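# Bend springy cord onto board line, pin with steel blocks

## Task

Shape the elastic cord so that along its entire length it follows and touches the line marked on the board while lying flat against the board, and keep it in that shape by weighing it down with the steel blocks, so it stays put once the robot lets go.

## Robot and tools

Robot: two arms, left_arm and right_arm, each ending in a five-finger hand (right_arm a right hand, left_arm its mirror-image left hand). Calibrated bases in the scene frame: left_arm at (+0.001, +0.366, 0) m, right_arm at (+0.069, -0.528, 0) m, both turned only slightly about z.

Frames: the scene frame has its origin on the table surface midway between the nominal bases, +z up, +x out over the table, left_arm toward +y (image sides may differ). Fixed cameras and the table use the scene frame. Every hand pose, velocity, Hand target and pose offset uses that arm's own base frame, and turns happen about the Hand target position. The hand point sits 0.05 m in front of the palm and 0.15 m from the wrist flange; its +z runs along straight fingers, +y out of the palm, +x across the palm away from the thumb on the right hand (toward the thumb on the left). Straight fingertips reach about 0.06-0.07 m past the point. A bracket on the little-finger side of the wrist sticks out and can strike things; with fingers level the wrist may hang below the hand and meet the table first.

Row layout (28 numbers, all in [-1, 1], always both arms): left dx, dy, dz, rx, ry, rz, then left little, ring, middle, index, thumb_bend, thumb_turn, force_limit, speed; then the same 14 for the right arm. Pose numbers are offsets, not poses: measured from that arm's Hand target as it stood when the action or move began, along its base axes; 1.0 = 0.6 m of travel or 180 degrees; rx, ry, rz form one rotation vector. Send six zeros to leave an arm alone. Finger numbers are absolute targets: +1 straight/open, -1 curled/closed; thumb_turn +1 beside the palm, -1 across in front of it. force_limit maps -1..+1 to roughly 0..10 N at the fingertip (0..15 N for the two thumb motors). speed rises linearly from near zero at -1 to full at +0.48 and stays full above; use -0.94 or lower for a gentle close. There is no 'no change' value: to keep a hand as it is, resend the last eight numbers you sent for it (if none yet, its hand_measured six, then hand_force_limit and hand_speed). With the thumb turned in, the hand grips items about 0.035-0.065 m thick; thumb tip against index pad can pinch a light item.

Tools:
- execute_actions(actions, cameras): actions is a list of actions, each a table of up to 15 rows; one row per 1/30 s step, and a shorter table repeats its final row until step 15. Every row counts from the action's starting Hand target, not the row before. cameras: list of names, ["all"], or []; images come only when asked or when actions is empty.
- move(target, speed, blend, stop_force, zero, blocking, cameras): target is one 28-number row or up to 15 rows; all offsets in a list count from the same starting Hand targets. speed in m/s, 0.002-3.6 (default 0.25), turns limited to twice that in rad/s; one number or one per target. blend in metres rounds corners (0 = stop at each). stop_force in N, 3-120, ends an arm's path when its wrist sensor feels that much push against its travel; slow approaches (about 0.005 m/s) touch gently; not reliable while the hand turns; all targets must then share the same hand numbers. zero (default true) re-zeros the sensor first. blocking=false returns early and cannot combine with stop_force. The whole move is capped at 10 s; paths ignore obstacles.
- wait(seconds 0-3600, cameras); stop(cameras) brakes a running move.
- zoom_image(camera, region [x0, y0, x1, y1] in pixels, at most 504x504) for cam_high, cam_board, cam_left_wrist or cam_right_wrist (all 672x504).
- show_instructions() shows the reference pages; zero_wrist_force(arm) re-zeros one arm's sensor; finished_scene(scene 1) ends the scene irreversibly.

Results: per arm end_effector_position (m), end_effector_quat_wxyz, velocities, Hand target (the last commanded pose after clipping; the next offsets start from it; the hand often rests a little short, so resend the gap as an offset), joint positions and torques, Wrist force/torque along the hand axes plus the peak since last shown, hand_measured, hand_stopped_by (moving, target, force, stalled, fault), hand_load_n (positive when pushed open; near 0 means a lost grip), hand_force_limit, hand_speed, motor temperatures. A move adds a 'move:' line: done, off_target, moving, held or fault, plus limits=paced (pose clipped) or limits=held (steps withheld).

Cautions: orientation is clipped to within 32 degrees of the measured one each step. Avoid bringing a wrist near its arm's first-joint axis. Arms are stiff: aiming even slightly beyond a firm contact can fault; 150 N (plus or minus 25) outside force or wrist torques beyond about 26.6 N m stop the arm for 10 s. Never let the arms press or close on each other. Do not drop, fling or slam the cord or blocks, release moving parts, or let anything leave the table. Motors warn at 70 C and brake at 85 C, so avoid long stretched holds. The scene keeps running while you think; loose items may get brief outside nudges.

Each tool is called after "Call:" in YAML: its name, and indented under it one key for each argument.

Reference images:

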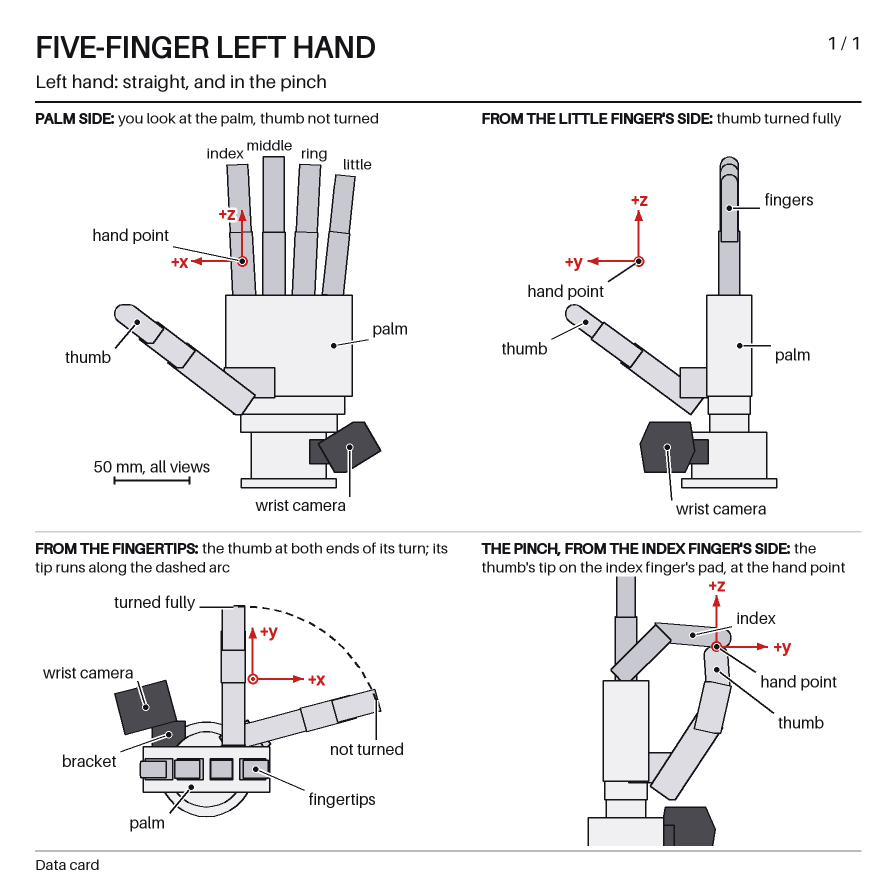

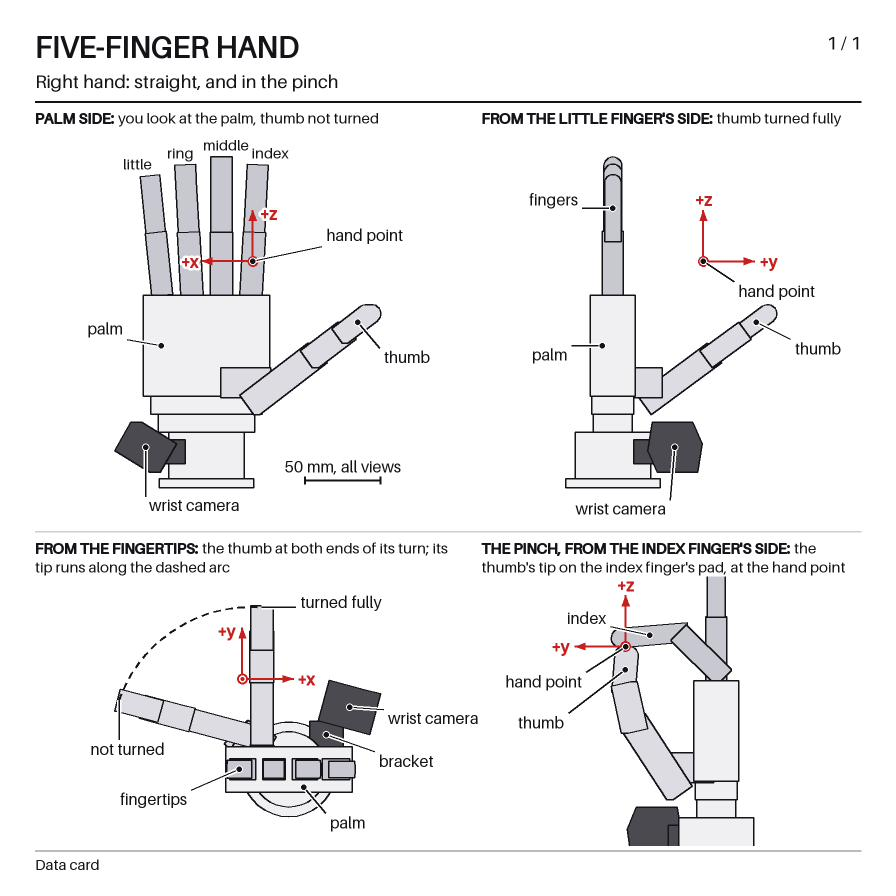

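## Session

Call:
execute_actions:
  actions: []

Scene clock: 0.00 s.
left_arm: end_effector_position=(+0.4596, +0.0679, +0.3536) hand_measured=(+1.000, +1.000, +1.000, +1.000, +1.000, +1.000) hand_load_n=(+0.0, +0.0, +0.0, +0.0, +0.0, +0.0) hand_stopped_by=(target, target, target, target, target, target) hand_force_limit=0.00 hand_speed=-0.80 end_effector_quat_wxyz=(-0.096, +0.690, +0.711, -0.102) | right_arm: end_effector_position=(+0.0739, +0.5801, +0.2380) hand_measured=(+1.000, +1.000, +1.000, +1.000, +1.000, +1.000) hand_load_n=(+0.5, +0.0, +0.0, +0.0, +0.0, +0.0) hand_stopped_by=(target, target, target, target, target, target) hand_force_limit=0.00 hand_speed=-0.80 end_effector_quat_wxyz=(-0.482, +0.852, -0.200, -0.041)
Joint positions: left_arm=[3.508 -1.955 -1.116 1.233 -1.658 0.325] | right_arm=[0.993 -1.447 1.681 0.372 1.209 -3.067]
Joint velocities: within noise
Joint torques (N m): no reading
Motor temperatures (°C): left_arm=[35 34 37 43 42 38] | right_arm=[30 29 35 42 47 43]
Wrist force (N): no reading
Wrist torque (N m): no reading
Wrist force, peak (N): no reading
Hand target: left_arm +0.4596, +0.0679, +0.3536; -0.096, +0.690, +0.711, -0.102 | right_arm +0.0739, +0.5801, +0.2380; -0.482, +0.852, -0.200, -0.041

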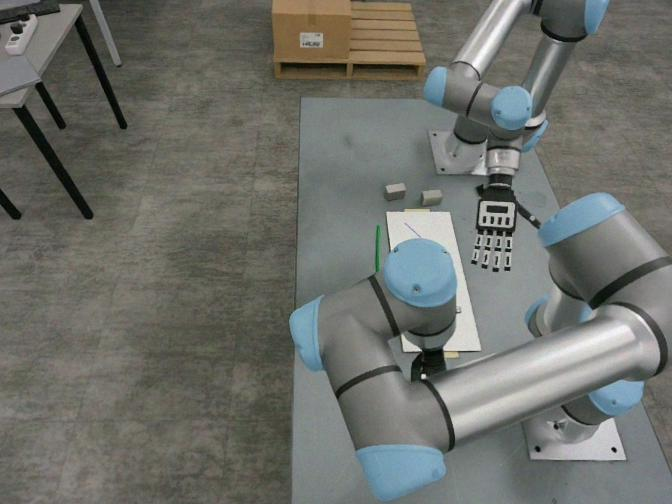

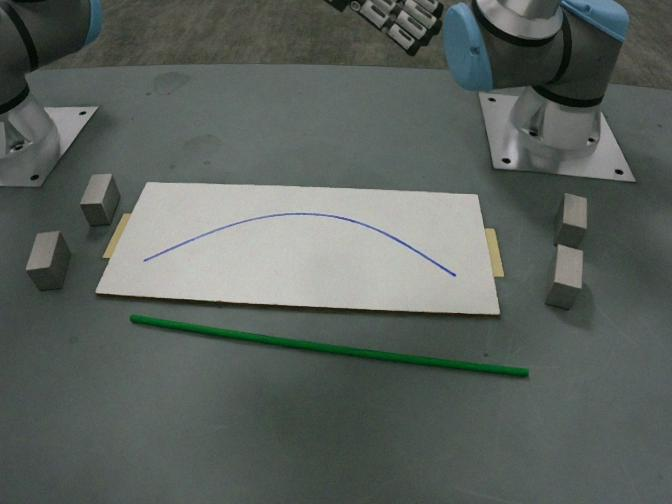

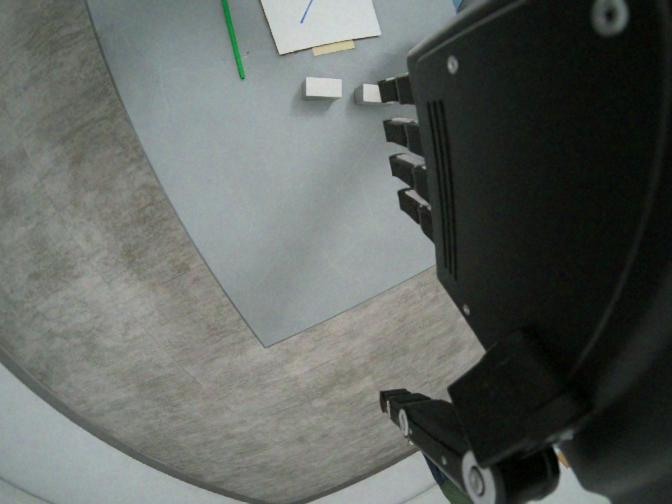

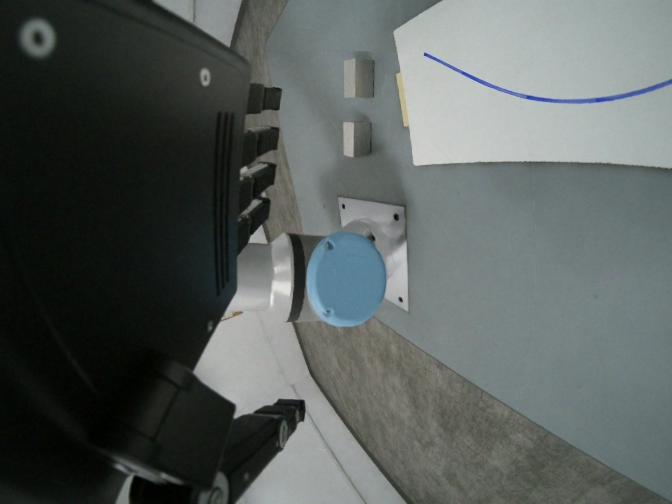

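Call:
zoom_image:
  camera: "cam_board"
  region: [80, 160, 332, 400]

Call:
zoom_image:
  camera: "cam_board"
  region: [300, 160, 552, 400]

Call:
zoom_image:
  camera: "cam_board"
  region: [530, 170, 610, 330]

Call:
zoom_image:
  camera: "cam_board"
  region: [10, 160, 140, 300]

Scaled by 2.000.

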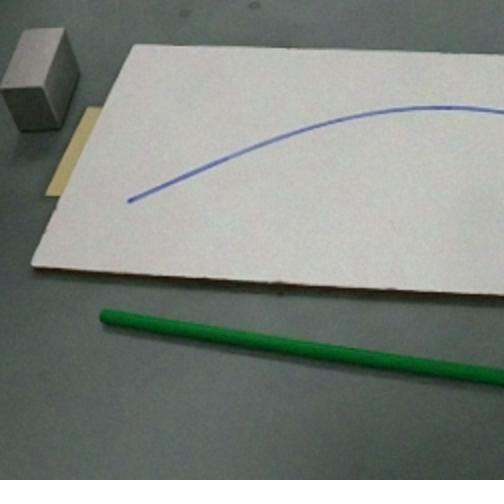

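Scaled by 2.000.

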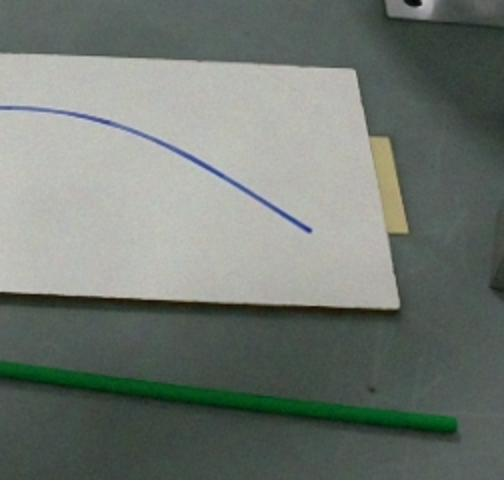

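Scaled by 3.150.

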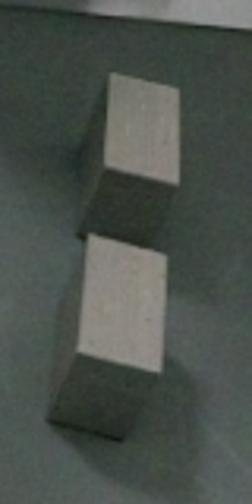

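Scaled by 3.600.

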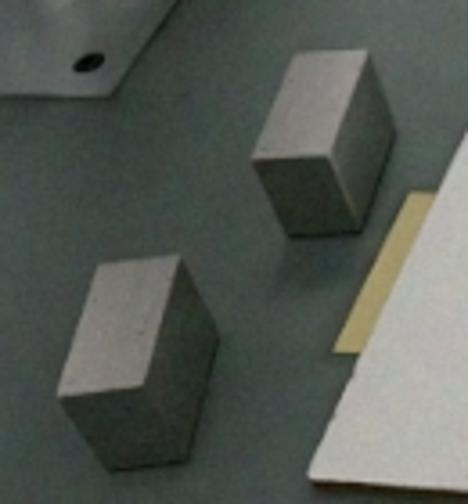

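Call:
zoom_image:
  camera: "cam_board"
  region: [135, 200, 235, 275]

Call:
zoom_image:
  camera: "cam_board"
  region: [225, 190, 325, 265]

Call:
zoom_image:
  camera: "cam_board"
  region: [300, 200, 400, 275]

Call:
zoom_image:
  camera: "cam_board"
  region: [375, 215, 475, 290]

Scaled by 5.040.

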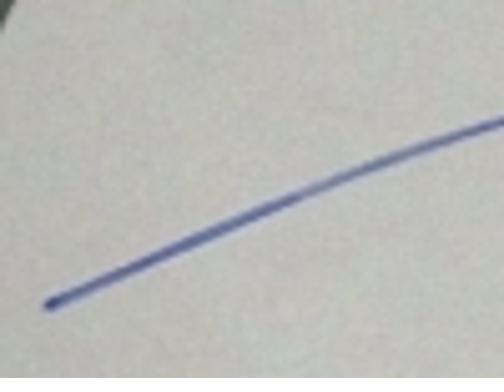

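Scaled by 5.040.

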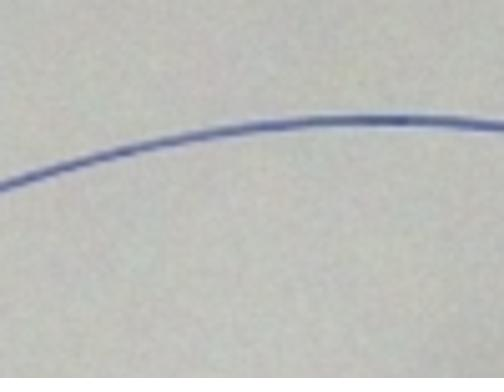

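Scaled by 5.040.

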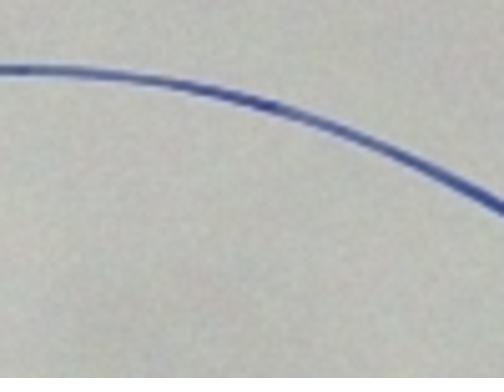

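Scaled by 5.040.

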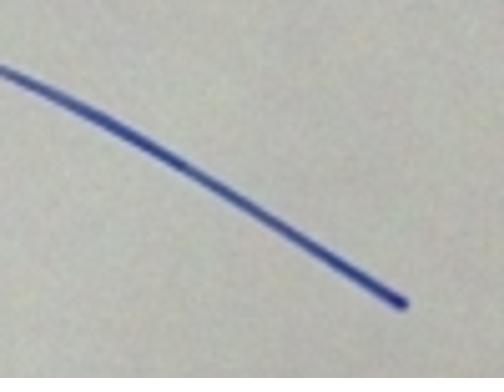

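Call:
move:
  target: [-0.221,-0.214,-0.2,-0.140,0.183,0.385,1,1,0.4,0.4,1,-1,0,0, 0,0,0,0,0,0,1,1,1,1,1,1,0,-0.8]
  speed: 0.2
  cameras: ["all"]

Scene clock: 129.70 s.
left_arm: end_effector_position=(+0.3270, -0.0605, +0.2336) hand_measured=(+1.000, +1.000, +0.400, +0.400, +1.000, -1.000) hand_load_n=(+0.0, +0.0, +0.0, +0.0, +0.0, +0.0) hand_stopped_by=(target, target, target, target, target, target) hand_force_limit=0.00 hand_speed=0.00 end_effector_quat_wxyz=(-0.065, +0.123, +0.879, -0.456) | right_arm: end_effector_position=(+0.0739, +0.5801, +0.2380) hand_measured=(+1.000, +1.000, +1.000, +1.000, +1.000, +1.000) hand_load_n=(+0.0, +0.0, +0.0, +0.0, +0.0, +0.0) hand_stopped_by=(target, target, target, target, target, target) hand_force_limit=0.00 hand_speed=-0.80 end_effector_quat_wxyz=(-0.482, +0.852, -0.200, -0.041)
Joint positions: left_arm=[3.699 -1.885 -1.829 1.33 -0.991 -0.481] | right_arm=[0.993 -1.447 1.681 0.372 1.209 -3.067]
Joint torques (N m): left_arm=[-8.37 21.32 10.32 -4.14 1.07 -0.62] | right_arm=[-1.22 -24.46 -21.12 -0.09 -0.31 -0.05]
Wrist force (N): left_arm=[0.3 -0.5 0.1] | right_arm=[-0.1 0.2 0.2]
Wrist torque (N m): left_arm=[-0.13 -0.18 -0.12] | right_arm=[0.03 0.02 0.00]
Wrist force, peak (N): left_arm=[0.9 -0.3 0.3] | right_arm=[-0.2 0.0 0.5]
Hand target: left_arm +0.3270, -0.0605, +0.2336; -0.065, +0.123, +0.879, -0.456 | right_arm +0.0739, +0.5801, +0.2380; -0.482, +0.852, -0.200, -0.041
Off the commanded pose: left_arm 0.000 m, 0 deg | right_arm 0.000 m, 0 deg.
move: done
cam_left_wrist: T_world_to_cam=[[-0.398, -0.39928, 0.82594, -0.09141], [-0.66164, 0.74858, 0.04305, 0.25613], [-0.63547, -0.52934, -0.56212, 0.42103]] pos_world=[0.40064, -0.00536, 0.30114]

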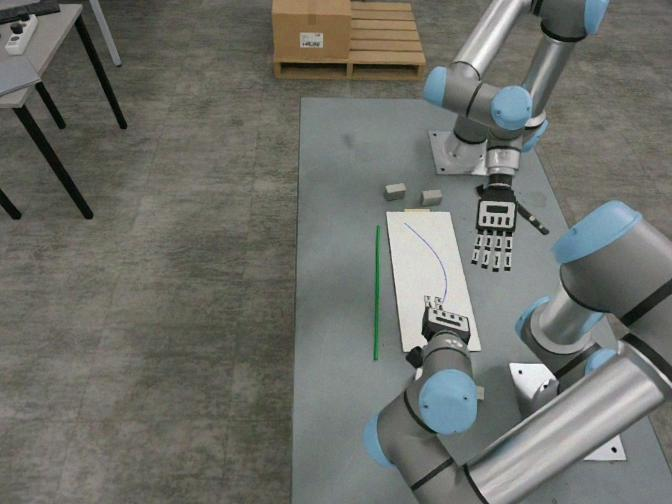

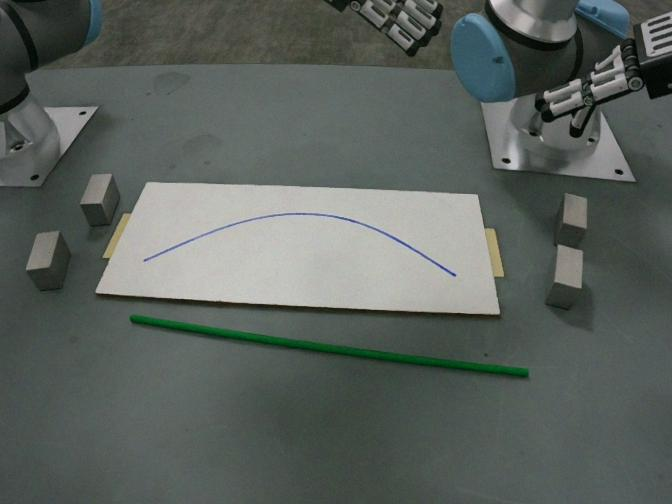

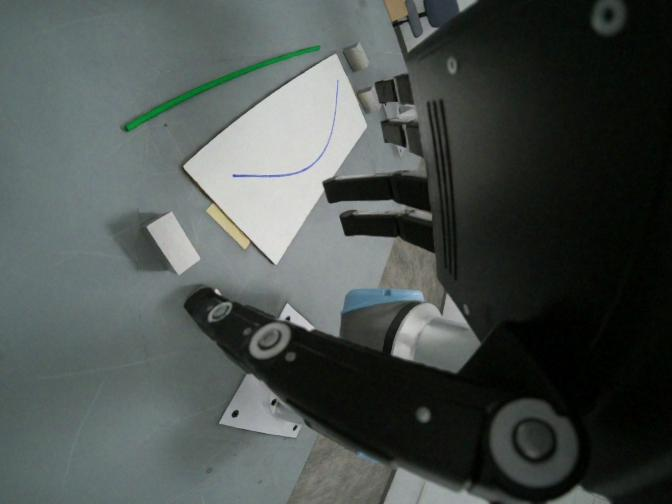

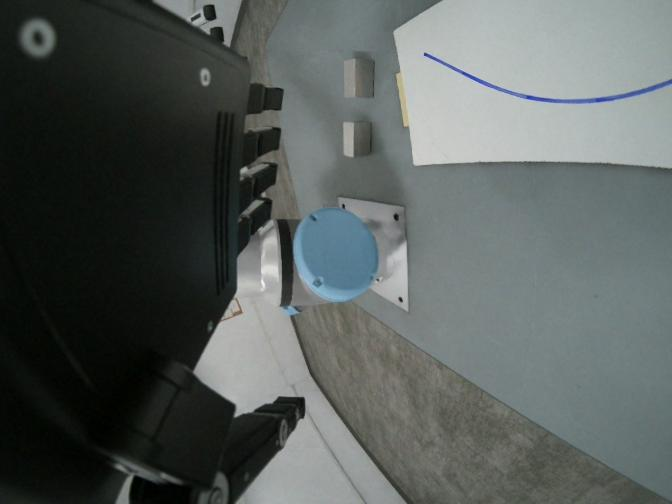

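Call:
zoom_image:
  camera: "cam_board"
  region: [472, 0, 672, 200]

Call:
zoom_image:
  camera: "cam_left_wrist"
  region: [120, 160, 460, 420]

Scaled by 2.520.

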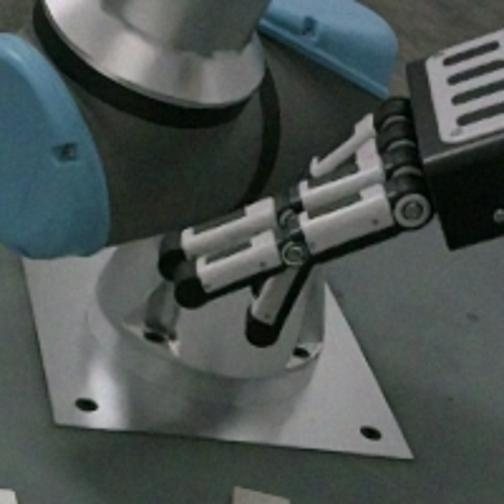

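Scaled by 1.482 from the camera's image (finer frame: 960x720).

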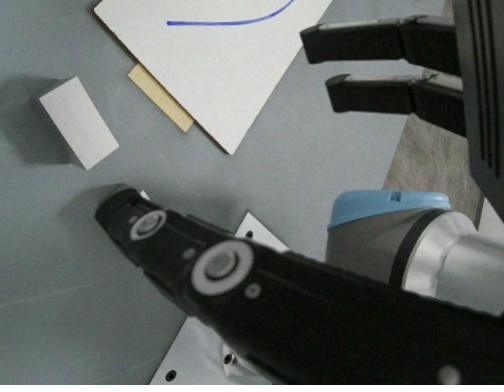

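Call:
move:
  target: [-0.01,-0.005,-0.223,0,0,0,1,1,0.4,0.4,1,-1,0,0, 0,0,0,0,0,0,1,1,1,1,1,1,0,-0.8]
  speed: 0.2
  cameras: ["cam_board","cam_left_wrist"]

Call:
zoom_image:
  camera: "cam_board"
  region: [472, 80, 672, 320]

Call:
zoom_image:
  camera: "cam_left_wrist"
  region: [120, 160, 460, 420]

Scene clock: 140.50 s.
left_arm: end_effector_position=(+0.3210, -0.0635, +0.0999) hand_measured=(+1.000, +1.000, +0.400, +0.400, +1.000, -1.000) hand_load_n=(+0.0, +0.0, +0.0, +0.0, +0.0, +0.0) hand_stopped_by=(target, target, target, target, target, target) hand_force_limit=0.00 hand_speed=0.00 end_effector_quat_wxyz=(-0.065, +0.123, +0.879, -0.456) | right_arm: end_effector_position=(+0.0739, +0.5801, +0.2380) hand_measured=(+1.000, +1.000, +1.000, +1.000, +1.000, +1.000) hand_load_n=(+0.0, +0.0, +0.0, +0.0, +0.0, -0.5) hand_stopped_by=(target, target, target, target, target, target) hand_force_limit=0.00 hand_speed=-0.80 end_effector_quat_wxyz=(-0.482, +0.852, -0.200, -0.041)
Joint positions: left_arm=[3.7 -2.097 -1.954 1.667 -0.992 -0.479] | right_arm=[0.993 -1.447 1.681 0.372 1.209 -3.067]
Joint torques (N m): left_arm=[-9.74 25.91 10.94 0.08 2.13 -1.13] | right_arm=[-1.84 -24.36 -21.01 0 -0.28 -0.15]
Wrist force (N): left_arm=[0.3 -0.6 0.1] | right_arm=[-0.1 0.1 0.3]
Wrist torque (N m): left_arm=[-0.15 -0.15 -0.12] | right_arm=[0.00 0.00 -0.01]
Wrist force, peak (N): left_arm=[0.2 -2.0 -0.9] | right_arm=[0.0 -0.4 0.4]
Hand target: left_arm +0.3210, -0.0635, +0.0998; -0.065, +0.123, +0.879, -0.456 | right_arm +0.0739, +0.5801, +0.2380; -0.482, +0.852, -0.200, -0.041
Off the commanded pose: left_arm 0.000 m, 0 deg | right_arm 0.000 m, 0 deg.
move: done
cam_left_wrist: T_world_to_cam=[[-0.39769, -0.39913, 0.82616, 0.01535], [-0.66177, 0.74847, 0.04304, 0.26021], [-0.63553, -0.52961, -0.56179, 0.34039]] pos_world=[0.39463, -0.00836, 0.16734]

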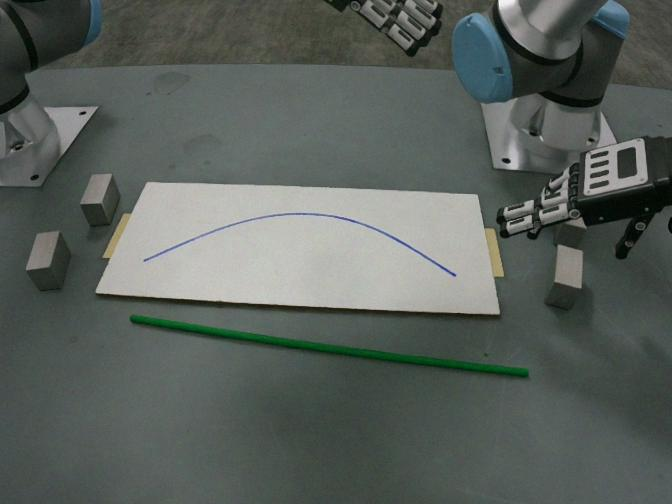

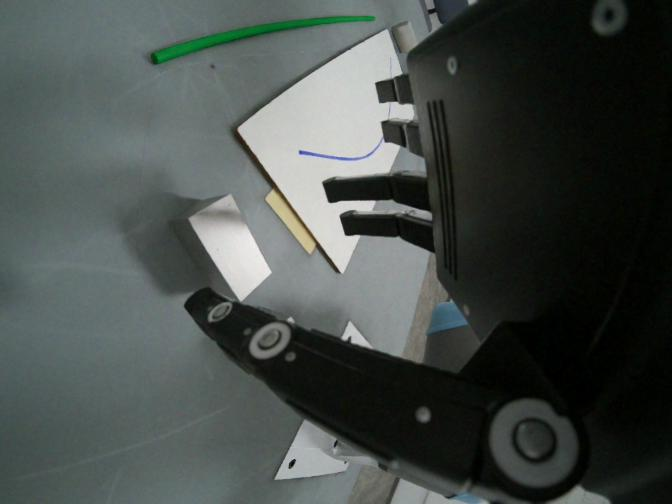

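Scaled by 2.100.

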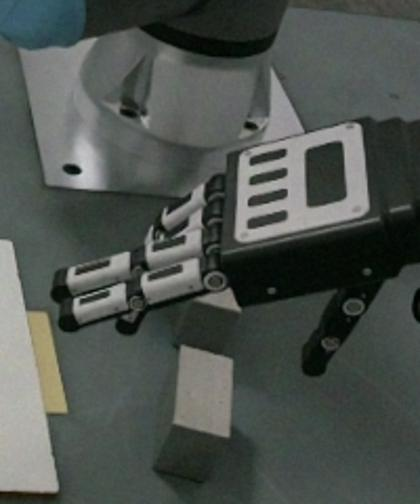

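Scaled by 1.482 from the camera's image (finer frame: 960x720).

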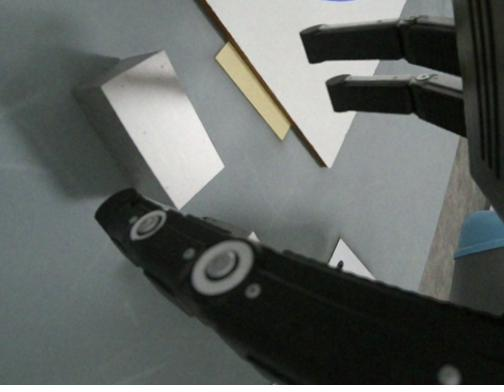

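Call:
move:
  target: [0.0,0.0092,-0.0917,0,0,0,1,1,0.4,0.4,1,-1,0,0, 0,0,0,0,0,0,1,1,1,1,1,1,0,-0.8]
  speed: 0.1
  cameras: ["cam_board","cam_left_wrist"]

Call:
zoom_image:
  camera: "cam_board"
  region: [472, 150, 672, 350]

Call:
zoom_image:
  camera: "cam_left_wrist"
  region: [120, 160, 460, 420]

Scene clock: 148.03 s.
left_arm: end_effector_position=(+0.3209, -0.0580, +0.0448) hand_measured=(+1.000, +1.000, +0.400, +0.400, +1.000, -1.000) hand_load_n=(+0.0, +0.0, +0.0, +0.0, +0.0, +0.0) hand_stopped_by=(target, target, target, target, target, target) hand_force_limit=0.00 hand_speed=0.00 end_effector_quat_wxyz=(-0.065, +0.123, +0.879, -0.456) | right_arm: end_effector_position=(+0.0739, +0.5801, +0.2380) hand_measured=(+1.000, +1.000, +1.000, +1.000, +1.000, +1.000) hand_load_n=(+0.0, +0.0, +0.0, +0.0, +0.0, +0.0) hand_stopped_by=(target, target, target, target, target, target) hand_force_limit=0.00 hand_speed=-0.80 end_effector_quat_wxyz=(-0.482, +0.852, -0.200, -0.041)
Joint positions: left_arm=[3.713 -2.215 -1.963 1.787 -1.001 -0.47] | right_arm=[0.993 -1.447 1.681 0.372 1.209 -3.067]
Joint torques (N m): left_arm=[-9.31 31.59 15.14 -2.44 2.14 -0.96] | right_arm=[-0.42 -25.04 -21.58 0.07 -0.4 -0.1]
Wrist force (N): left_arm=[0.2 -0.3 0.0] | right_arm=[0.0 0.0 0.3]
Wrist torque (N m): left_arm=[-0.09 -0.14 -0.13] | right_arm=[-0.01 -0.01 0.00]
Wrist force, peak (N): left_arm=[0.1 -1.5 -0.3] | right_arm=[-0.1 0.2 0.6]
Hand target: left_arm +0.3210, -0.0580, +0.0448; -0.065, +0.123, +0.879, -0.456 | right_arm +0.0739, +0.5801, +0.2380; -0.482, +0.852, -0.200, -0.041
Off the commanded pose: left_arm 0.000 m, 0 deg | right_arm 0.000 m, 0 deg.
move: done
cam_left_wrist: T_world_to_cam=[[-0.39761, -0.39917, 0.82618, 0.063], [-0.66175, 0.74848, 0.04315, 0.25838], [-0.6356, -0.52957, -0.56175, 0.3123]] pos_world=[0.39453, -0.00286, 0.11224]

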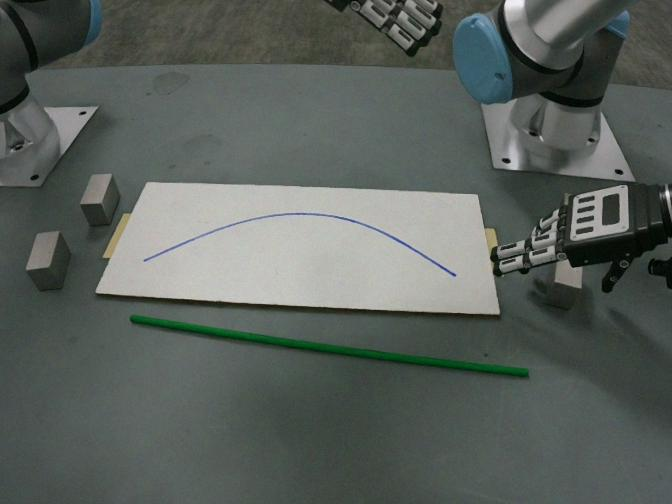

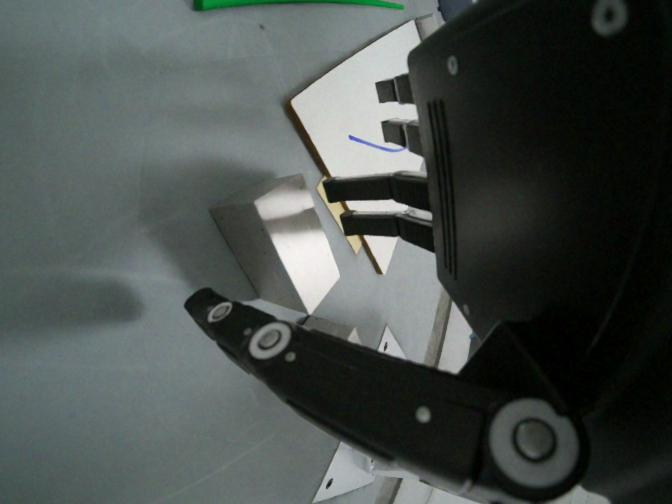

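Scaled by 2.520.

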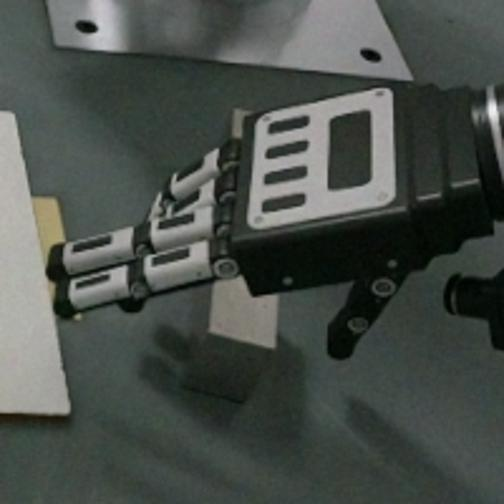

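Scaled by 1.482 from the camera's image (finer frame: 960x720).

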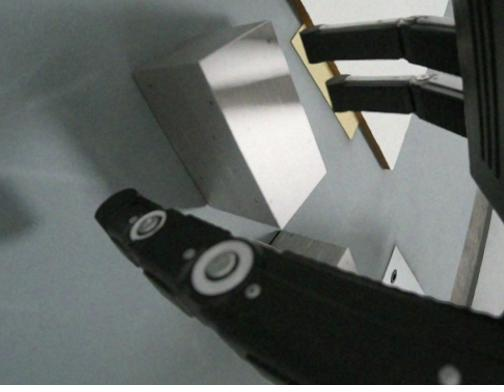

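Call:
move:
  target: [0.0,0.0,-0.0255,0,0,0,1,1,0.4,0.4,1,-1,0,0, 0,0,0,0,0,0,1,1,1,1,1,1,0,-0.8]
  speed: 0.05
  cameras: []

Call:
move:
  target: [0.0,0.0,0,0,0,0,1,1,0.4,0.4,0.5,-1,0.2,-0.8, 0,0,0,0,0,0,1,1,1,1,1,1,0,-0.8]
  speed: 0.05
  cameras: ["cam_board","cam_left_wrist"]

Call:
zoom_image:
  camera: "cam_left_wrist"
  region: [120, 160, 460, 420]

Scene clock: 153.77 s.
left_arm: end_effector_position=(+0.3210, -0.0580, +0.0294) hand_measured=(+1.000, +1.000, +0.400, +0.400, +1.000, -1.000) hand_load_n=(+0.0, +0.0, +0.0, +0.0, +0.0, +0.0) hand_stopped_by=(target, target, target, target, target, target) hand_force_limit=0.00 hand_speed=0.00 end_effector_quat_wxyz=(-0.065, +0.123, +0.879, -0.456) end_effector_velocity=(+0.000, +0.000, +0.002) end_effector_angular_velocity=(-0.001, +0.003, +0.000) | right_arm: end_effector_position=(+0.0739, +0.5801, +0.2380) hand_measured=(+1.000, +1.000, +1.000, +1.000, +1.000, +1.000) hand_load_n=(+0.0, +0.0, +0.0, +0.0, +0.0, +0.0) hand_stopped_by=(target, target, target, target, target, target) hand_force_limit=0.00 hand_speed=-0.80 end_effector_quat_wxyz=(-0.482, +0.852, -0.200, -0.041)
Joint positions: left_arm=[3.712 -2.249 -1.962 1.821 -1.001 -0.47] | right_arm=[0.993 -1.447 1.681 0.372 1.209 -3.067]
Joint velocities: left_arm=[0 0.003 0 -0.005 -0.001 -0.001] | right_arm=[within noise]
Joint torques (N m): left_arm=[-9.26 48.19 13.47 -4.95 1.76 -0.47] | right_arm=[-1.63 -24.92 -21.1 -0.13 -0.44 -0.12]
Wrist force (N): left_arm=[0.4 -0.4 0.0] | right_arm=[-0.2 0.0 0.1]
Wrist torque (N m): left_arm=[-0.10 -0.17 -0.13] | right_arm=[0.00 0.02 -0.01]
Wrist force, peak (N): left_arm=[0.2 -1.0 -0.4] | right_arm=[-0.5 -0.2 0.2]
Hand target: left_arm +0.3210, -0.0580, +0.0295; -0.065, +0.123, +0.879, -0.456 | right_arm +0.0739, +0.5801, +0.2380; -0.482, +0.852, -0.200, -0.041
Off the commanded pose: left_arm 0.000 m, 0 deg | right_arm 0.000 m, 0 deg.
move: done

Scene clock: 155.77 s.
left_arm: end_effector_position=(+0.3210, -0.0580, +0.0295) hand_measured=(+1.000, +1.000, +0.400, +0.400, +0.500, -1.000) hand_load_n=(+0.0, +0.0, +0.0, +0.0, +0.0, +0.0) hand_stopped_by=(target, target, target, target, target, target) hand_force_limit=0.20 hand_speed=-0.80 end_effector_quat_wxyz=(-0.065, +0.123, +0.879, -0.456) | right_arm: end_effector_position=(+0.0739, +0.5801, +0.2380) hand_measured=(+1.000, +1.000, +1.000, +1.000, +1.000, +1.000) hand_load_n=(+0.0, +0.0, +0.0, +0.0, +0.0, +0.0) hand_stopped_by=(target, target, target, target, target, target) hand_force_limit=0.00 hand_speed=-0.80 end_effector_quat_wxyz=(-0.482, +0.852, -0.200, -0.041)
Joint positions: left_arm=[3.712 -2.249 -1.962 1.821 -1.001 -0.47] | right_arm=[0.993 -1.447 1.681 0.372 1.209 -3.067]
Joint torques (N m): left_arm=[-9.7 47.64 6.62 -0.71 1.66 -0.52] | right_arm=[-1.07 -24.52 -21.63 -0.04 -0.34 -0.29]
Wrist force (N): left_arm=[0.3 -0.6 0.4] | right_arm=[-0.2 0.0 0.1]
Wrist torque (N m): left_arm=[-0.17 -0.15 -0.13] | right_arm=[0.00 0.03 -0.01]
Wrist force, peak (N): left_arm=[0.3 -0.8 0.3] | right_arm=[-0.4 -0.2 0.0]
Hand target: left_arm +0.3210, -0.0580, +0.0295; -0.065, +0.123, +0.879, -0.456 | right_arm +0.0739, +0.5801, +0.2380; -0.482, +0.852, -0.200, -0.041
Off the commanded pose: left_arm 0.000 m, 0 deg | right_arm 0.000 m, 0 deg.
move: done
cam_left_wrist: T_world_to_cam=[[-0.39771, -0.39915, 0.82614, 0.07564], [-0.66172, 0.74851, 0.04308, 0.25911], [-0.63557, -0.52954, -0.56182, 0.30365]] pos_world=[0.39453, -0.00296, 0.09694]

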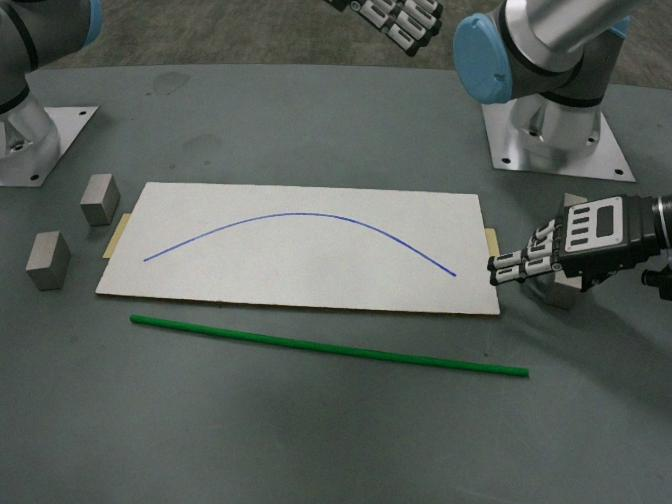

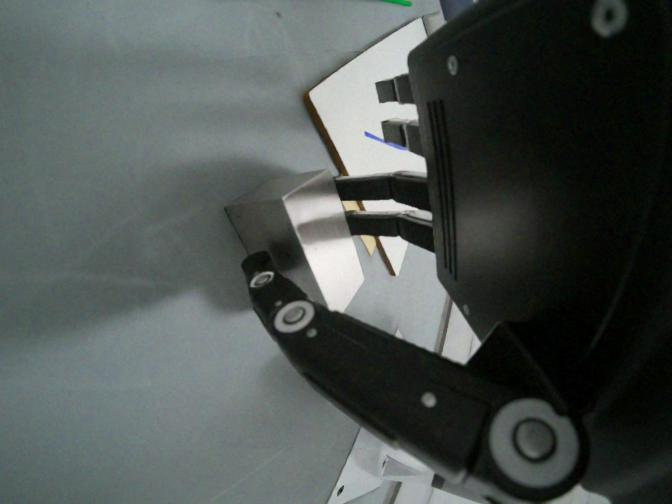

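Scaled by 1.482 from the camera's image (finer frame: 960x720).

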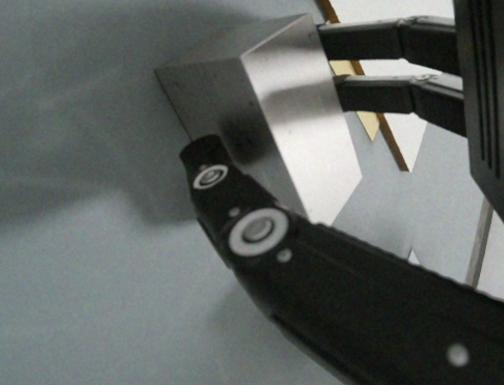

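Call:
move:
  target: [0.0,0.0,0,0,0,0,1,1,-0.3,-0.3,0.5,-1,0.2,-0.9, 0,0,0,0,0,0,1,1,1,1,1,1,0,-0.8]
  speed: 0.05
  cameras: ["cam_board","cam_left_wrist"]

Call:
zoom_image:
  camera: "cam_left_wrist"
  region: [120, 160, 460, 420]

Scene clock: 160.20 s.
left_arm: end_effector_position=(+0.3210, -0.0580, +0.0295) hand_measured=(+1.000, +1.000, -0.008, -0.026, +0.502, -1.000) hand_load_n=(+0.0, +0.0, +4.0, +4.5, +4.0, +0.0) hand_stopped_by=(target, target, force, force, target, target) hand_force_limit=0.20 hand_speed=-0.90 end_effector_quat_wxyz=(-0.065, +0.123, +0.879, -0.456) | right_arm: end_effector_position=(+0.0739, +0.5801, +0.2380) hand_measured=(+1.000, +1.000, +1.000, +1.000, +1.000, +1.000) hand_load_n=(+0.0, +0.0, +0.0, +0.0, +0.0, -0.5) hand_stopped_by=(target, target, target, target, target, target) hand_force_limit=0.00 hand_speed=-0.80 end_effector_quat_wxyz=(-0.482, +0.852, -0.200, -0.041)
Joint positions: left_arm=[3.712 -2.249 -1.962 1.821 -1.001 -0.47] | right_arm=[0.993 -1.447 1.681 0.372 1.209 -3.067]
Joint torques (N m): left_arm=[-9.35 47.12 6.4 -0.64 1.12 -0.77] | right_arm=[-0.47 -24.98 -21.51 -0.05 -0.35 -0.14]
Wrist force (N): left_arm=[1.2 -1.6 1.6] | right_arm=[-0.2 -0.2 0.1]
Wrist torque (N m): left_arm=[-0.21 -0.20 -0.12] | right_arm=[-0.03 0.02 -0.01]
Wrist force, peak (N): left_arm=[1.0 -3.9 3.0] | right_arm=[-0.4 -0.3 0.3]
Hand target: left_arm +0.3210, -0.0580, +0.0295; -0.065, +0.123, +0.879, -0.456 | right_arm +0.0739, +0.5801, +0.2380; -0.482, +0.852, -0.200, -0.041
Off the commanded pose: left_arm 0.000 m, 0 deg | right_arm 0.000 m, 0 deg.
move: done
cam_left_wrist: T_world_to_cam=[[-0.39774, -0.39912, 0.82614, 0.07565], [-0.66171, 0.74853, 0.04305, 0.25911], [-0.63557, -0.52954, -0.56182, 0.30365]] pos_world=[0.39453, -0.00296, 0.09694]

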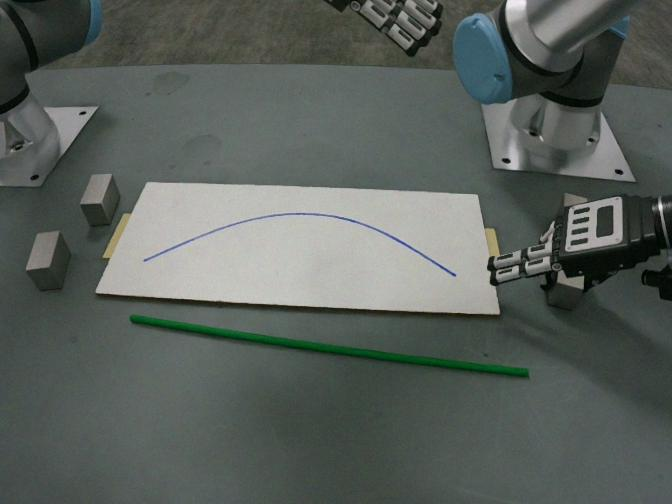

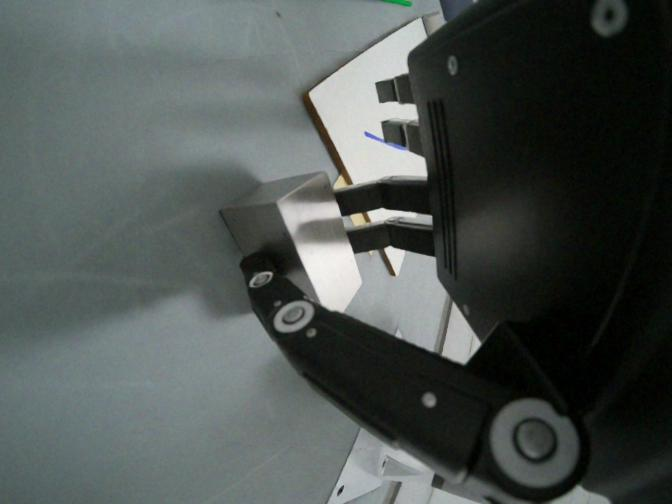

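Scaled by 1.482 from the camera's image (finer frame: 960x720).

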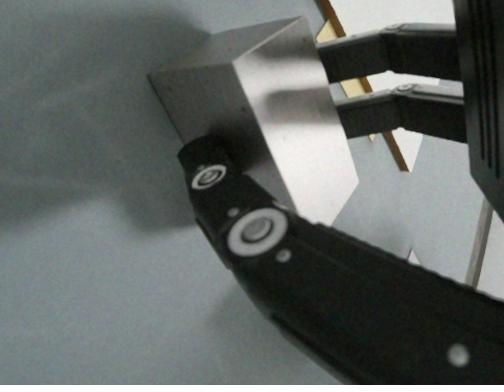

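Call:
move:
  target: [0.0,0.0,0,0,0,0,1,1,-0.35,-0.35,0.5,-1,0.5,-0.9, 0,0,0,0,0,0,1,1,1,1,1,1,0,-0.8]
  speed: 0.05
  cameras: []

Call:
move:
  target: [0.0,0.0,0.03,0,0,0,1,1,-0.35,-0.35,0.5,-1,0.5,-0.9, 0,0,0,0,0,0,1,1,1,1,1,1,0,-0.8]
  speed: 0.03
  cameras: ["cam_board","cam_left_wrist"]

Call:
zoom_image:
  camera: "cam_left_wrist"
  region: [120, 160, 460, 420]

Scene clock: 162.43 s.
left_arm: end_effector_position=(+0.3210, -0.0580, +0.0295) hand_measured=(+1.000, +1.000, -0.024, -0.042, +0.502, -1.000) hand_load_n=(+0.0, +0.0, +9.5, +6.5, +8.0, +0.0) hand_stopped_by=(target, target, force, force, target, target) hand_force_limit=0.50 hand_speed=-0.90 end_effector_quat_wxyz=(-0.065, +0.123, +0.879, -0.456) | right_arm: end_effector_position=(+0.0739, +0.5801, +0.2380) hand_measured=(+1.000, +1.000, +1.000, +1.000, +1.000, +1.000) hand_load_n=(+0.0, +0.0, +0.0, +0.0, +0.0, +0.0) hand_stopped_by=(target, target, target, target, target, target) hand_force_limit=0.00 hand_speed=-0.80 end_effector_quat_wxyz=(-0.482, +0.852, -0.200, -0.041)
Joint positions: left_arm=[3.712 -2.249 -1.962 1.821 -1.001 -0.47] | right_arm=[0.993 -1.447 1.681 0.372 1.209 -3.067]
Joint torques (N m): left_arm=[-3.76 46.25 6.63 -0.68 0.99 -0.91] | right_arm=[-1.6 -25.54 -21.92 -0.01 -0.34 -0.26]
Wrist force (N): left_arm=[2.6 -5.0 1.9] | right_arm=[0.0 0.0 0.0]
Wrist torque (N m): left_arm=[-0.34 -0.30 -0.04] | right_arm=[0.00 0.00 0.00]
Wrist force, peak (N): left_arm=[2.7 -6.5 1.9] | right_arm=[-0.1 -0.1 0.6]
Hand target: left_arm +0.3210, -0.0580, +0.0295; -0.065, +0.123, +0.879, -0.456 | right_arm +0.0739, +0.5801, +0.2380; -0.482, +0.852, -0.200, -0.041
Off the commanded pose: left_arm 0.000 m, 0 deg | right_arm 0.000 m, 0 deg.
move: done

Scene clock: 163.30 s.
left_arm: end_effector_position=(+0.3209, -0.0581, +0.0476) hand_measured=(+1.000, +1.000, -0.024, -0.042, +0.502, -1.000) hand_load_n=(-0.5, +0.0, +7.0, +3.5, +9.5, +0.5) hand_stopped_by=(target, target, force, force, target, target) hand_force_limit=0.50 hand_speed=-0.90 end_effector_quat_wxyz=(-0.065, +0.123, +0.879, -0.456) end_effector_velocity=(+0.001, +0.001, -0.003) end_effector_angular_velocity=(+0.001, -0.002, +0.003) | right_arm: end_effector_position=(+0.0739, +0.5801, +0.2380) hand_measured=(+1.000, +1.000, +1.000, +1.000, +1.000, +1.000) hand_load_n=(+0.0, +0.0, +0.0, +0.0, +0.0, -0.5) hand_stopped_by=(target, target, target, target, target, target) hand_force_limit=0.00 hand_speed=-0.80 end_effector_quat_wxyz=(-0.482, +0.852, -0.200, -0.041)
Joint positions: left_arm=[3.712 -2.209 -1.963 1.781 -1.001 -0.47] | right_arm=[0.993 -1.447 1.681 0.372 1.209 -3.067]
Joint velocities: left_arm=[0.002 -0.006 0 0.008 0 0] | right_arm=[within noise]
Joint torques (N m): left_arm=[-3.4 30.38 10.97 -1.41 1.36 -0.75] | right_arm=[0.16 -25.36 -20.78 -0.09 -0.35 -0.11]
Wrist force (N): left_arm=[0.0 4.3 3.0] | right_arm=[-0.1 -0.1 0.1]
Wrist torque (N m): left_arm=[-0.03 -0.08 -0.19] | right_arm=[-0.01 0.02 -0.01]
Wrist force, peak (N): left_arm=[0.5 4.8 3.9] | right_arm=[-0.4 0.3 0.5]
Hand target: left_arm +0.3210, -0.0580, +0.0475; -0.065, +0.123, +0.879, -0.456 | right_arm +0.0739, +0.5801, +0.2380; -0.482, +0.852, -0.200, -0.041
Off the commanded pose: left_arm 0.000 m, 0 deg | right_arm 0.000 m, 0 deg.
move: done
cam_left_wrist: T_world_to_cam=[[-0.39758, -0.39899, 0.82628, 0.06062], [-0.66171, 0.74852, 0.04305, 0.25833], [-0.63567, -0.52964, -0.56161, 0.31383]] pos_world=[0.39453, -0.00296, 0.11504]

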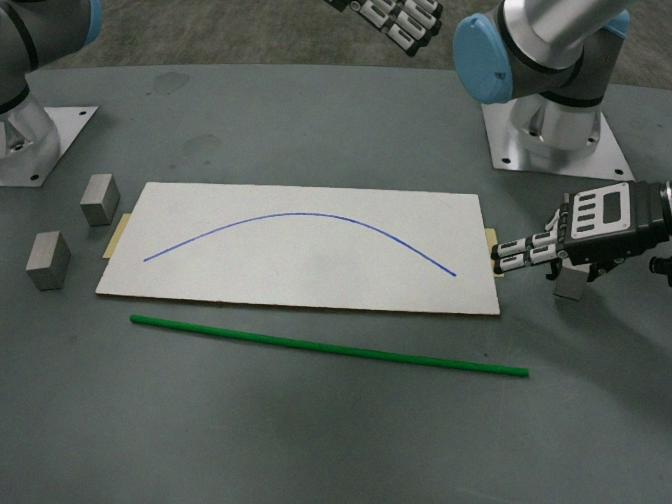

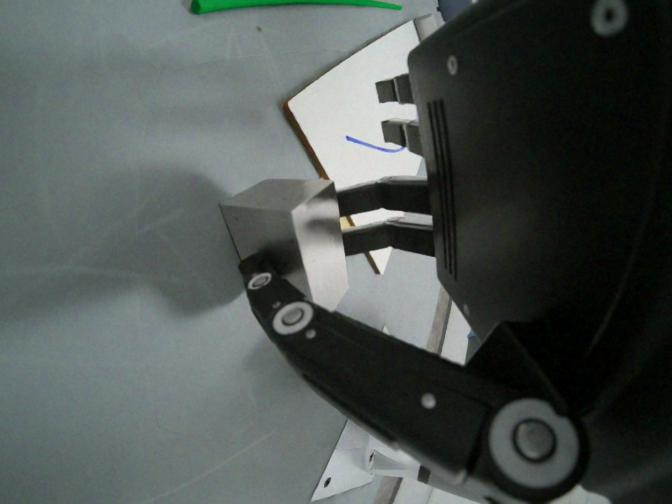

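Scaled by 1.482 from the camera's image (finer frame: 960x720).

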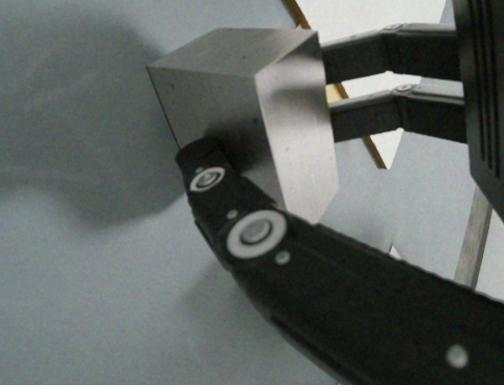

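Call:
zoom_image:
  camera: "cam_board"
  region: [472, 150, 672, 350]

Scaled by 2.520.

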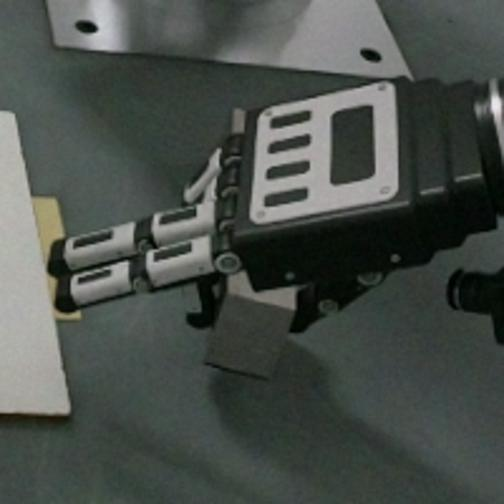

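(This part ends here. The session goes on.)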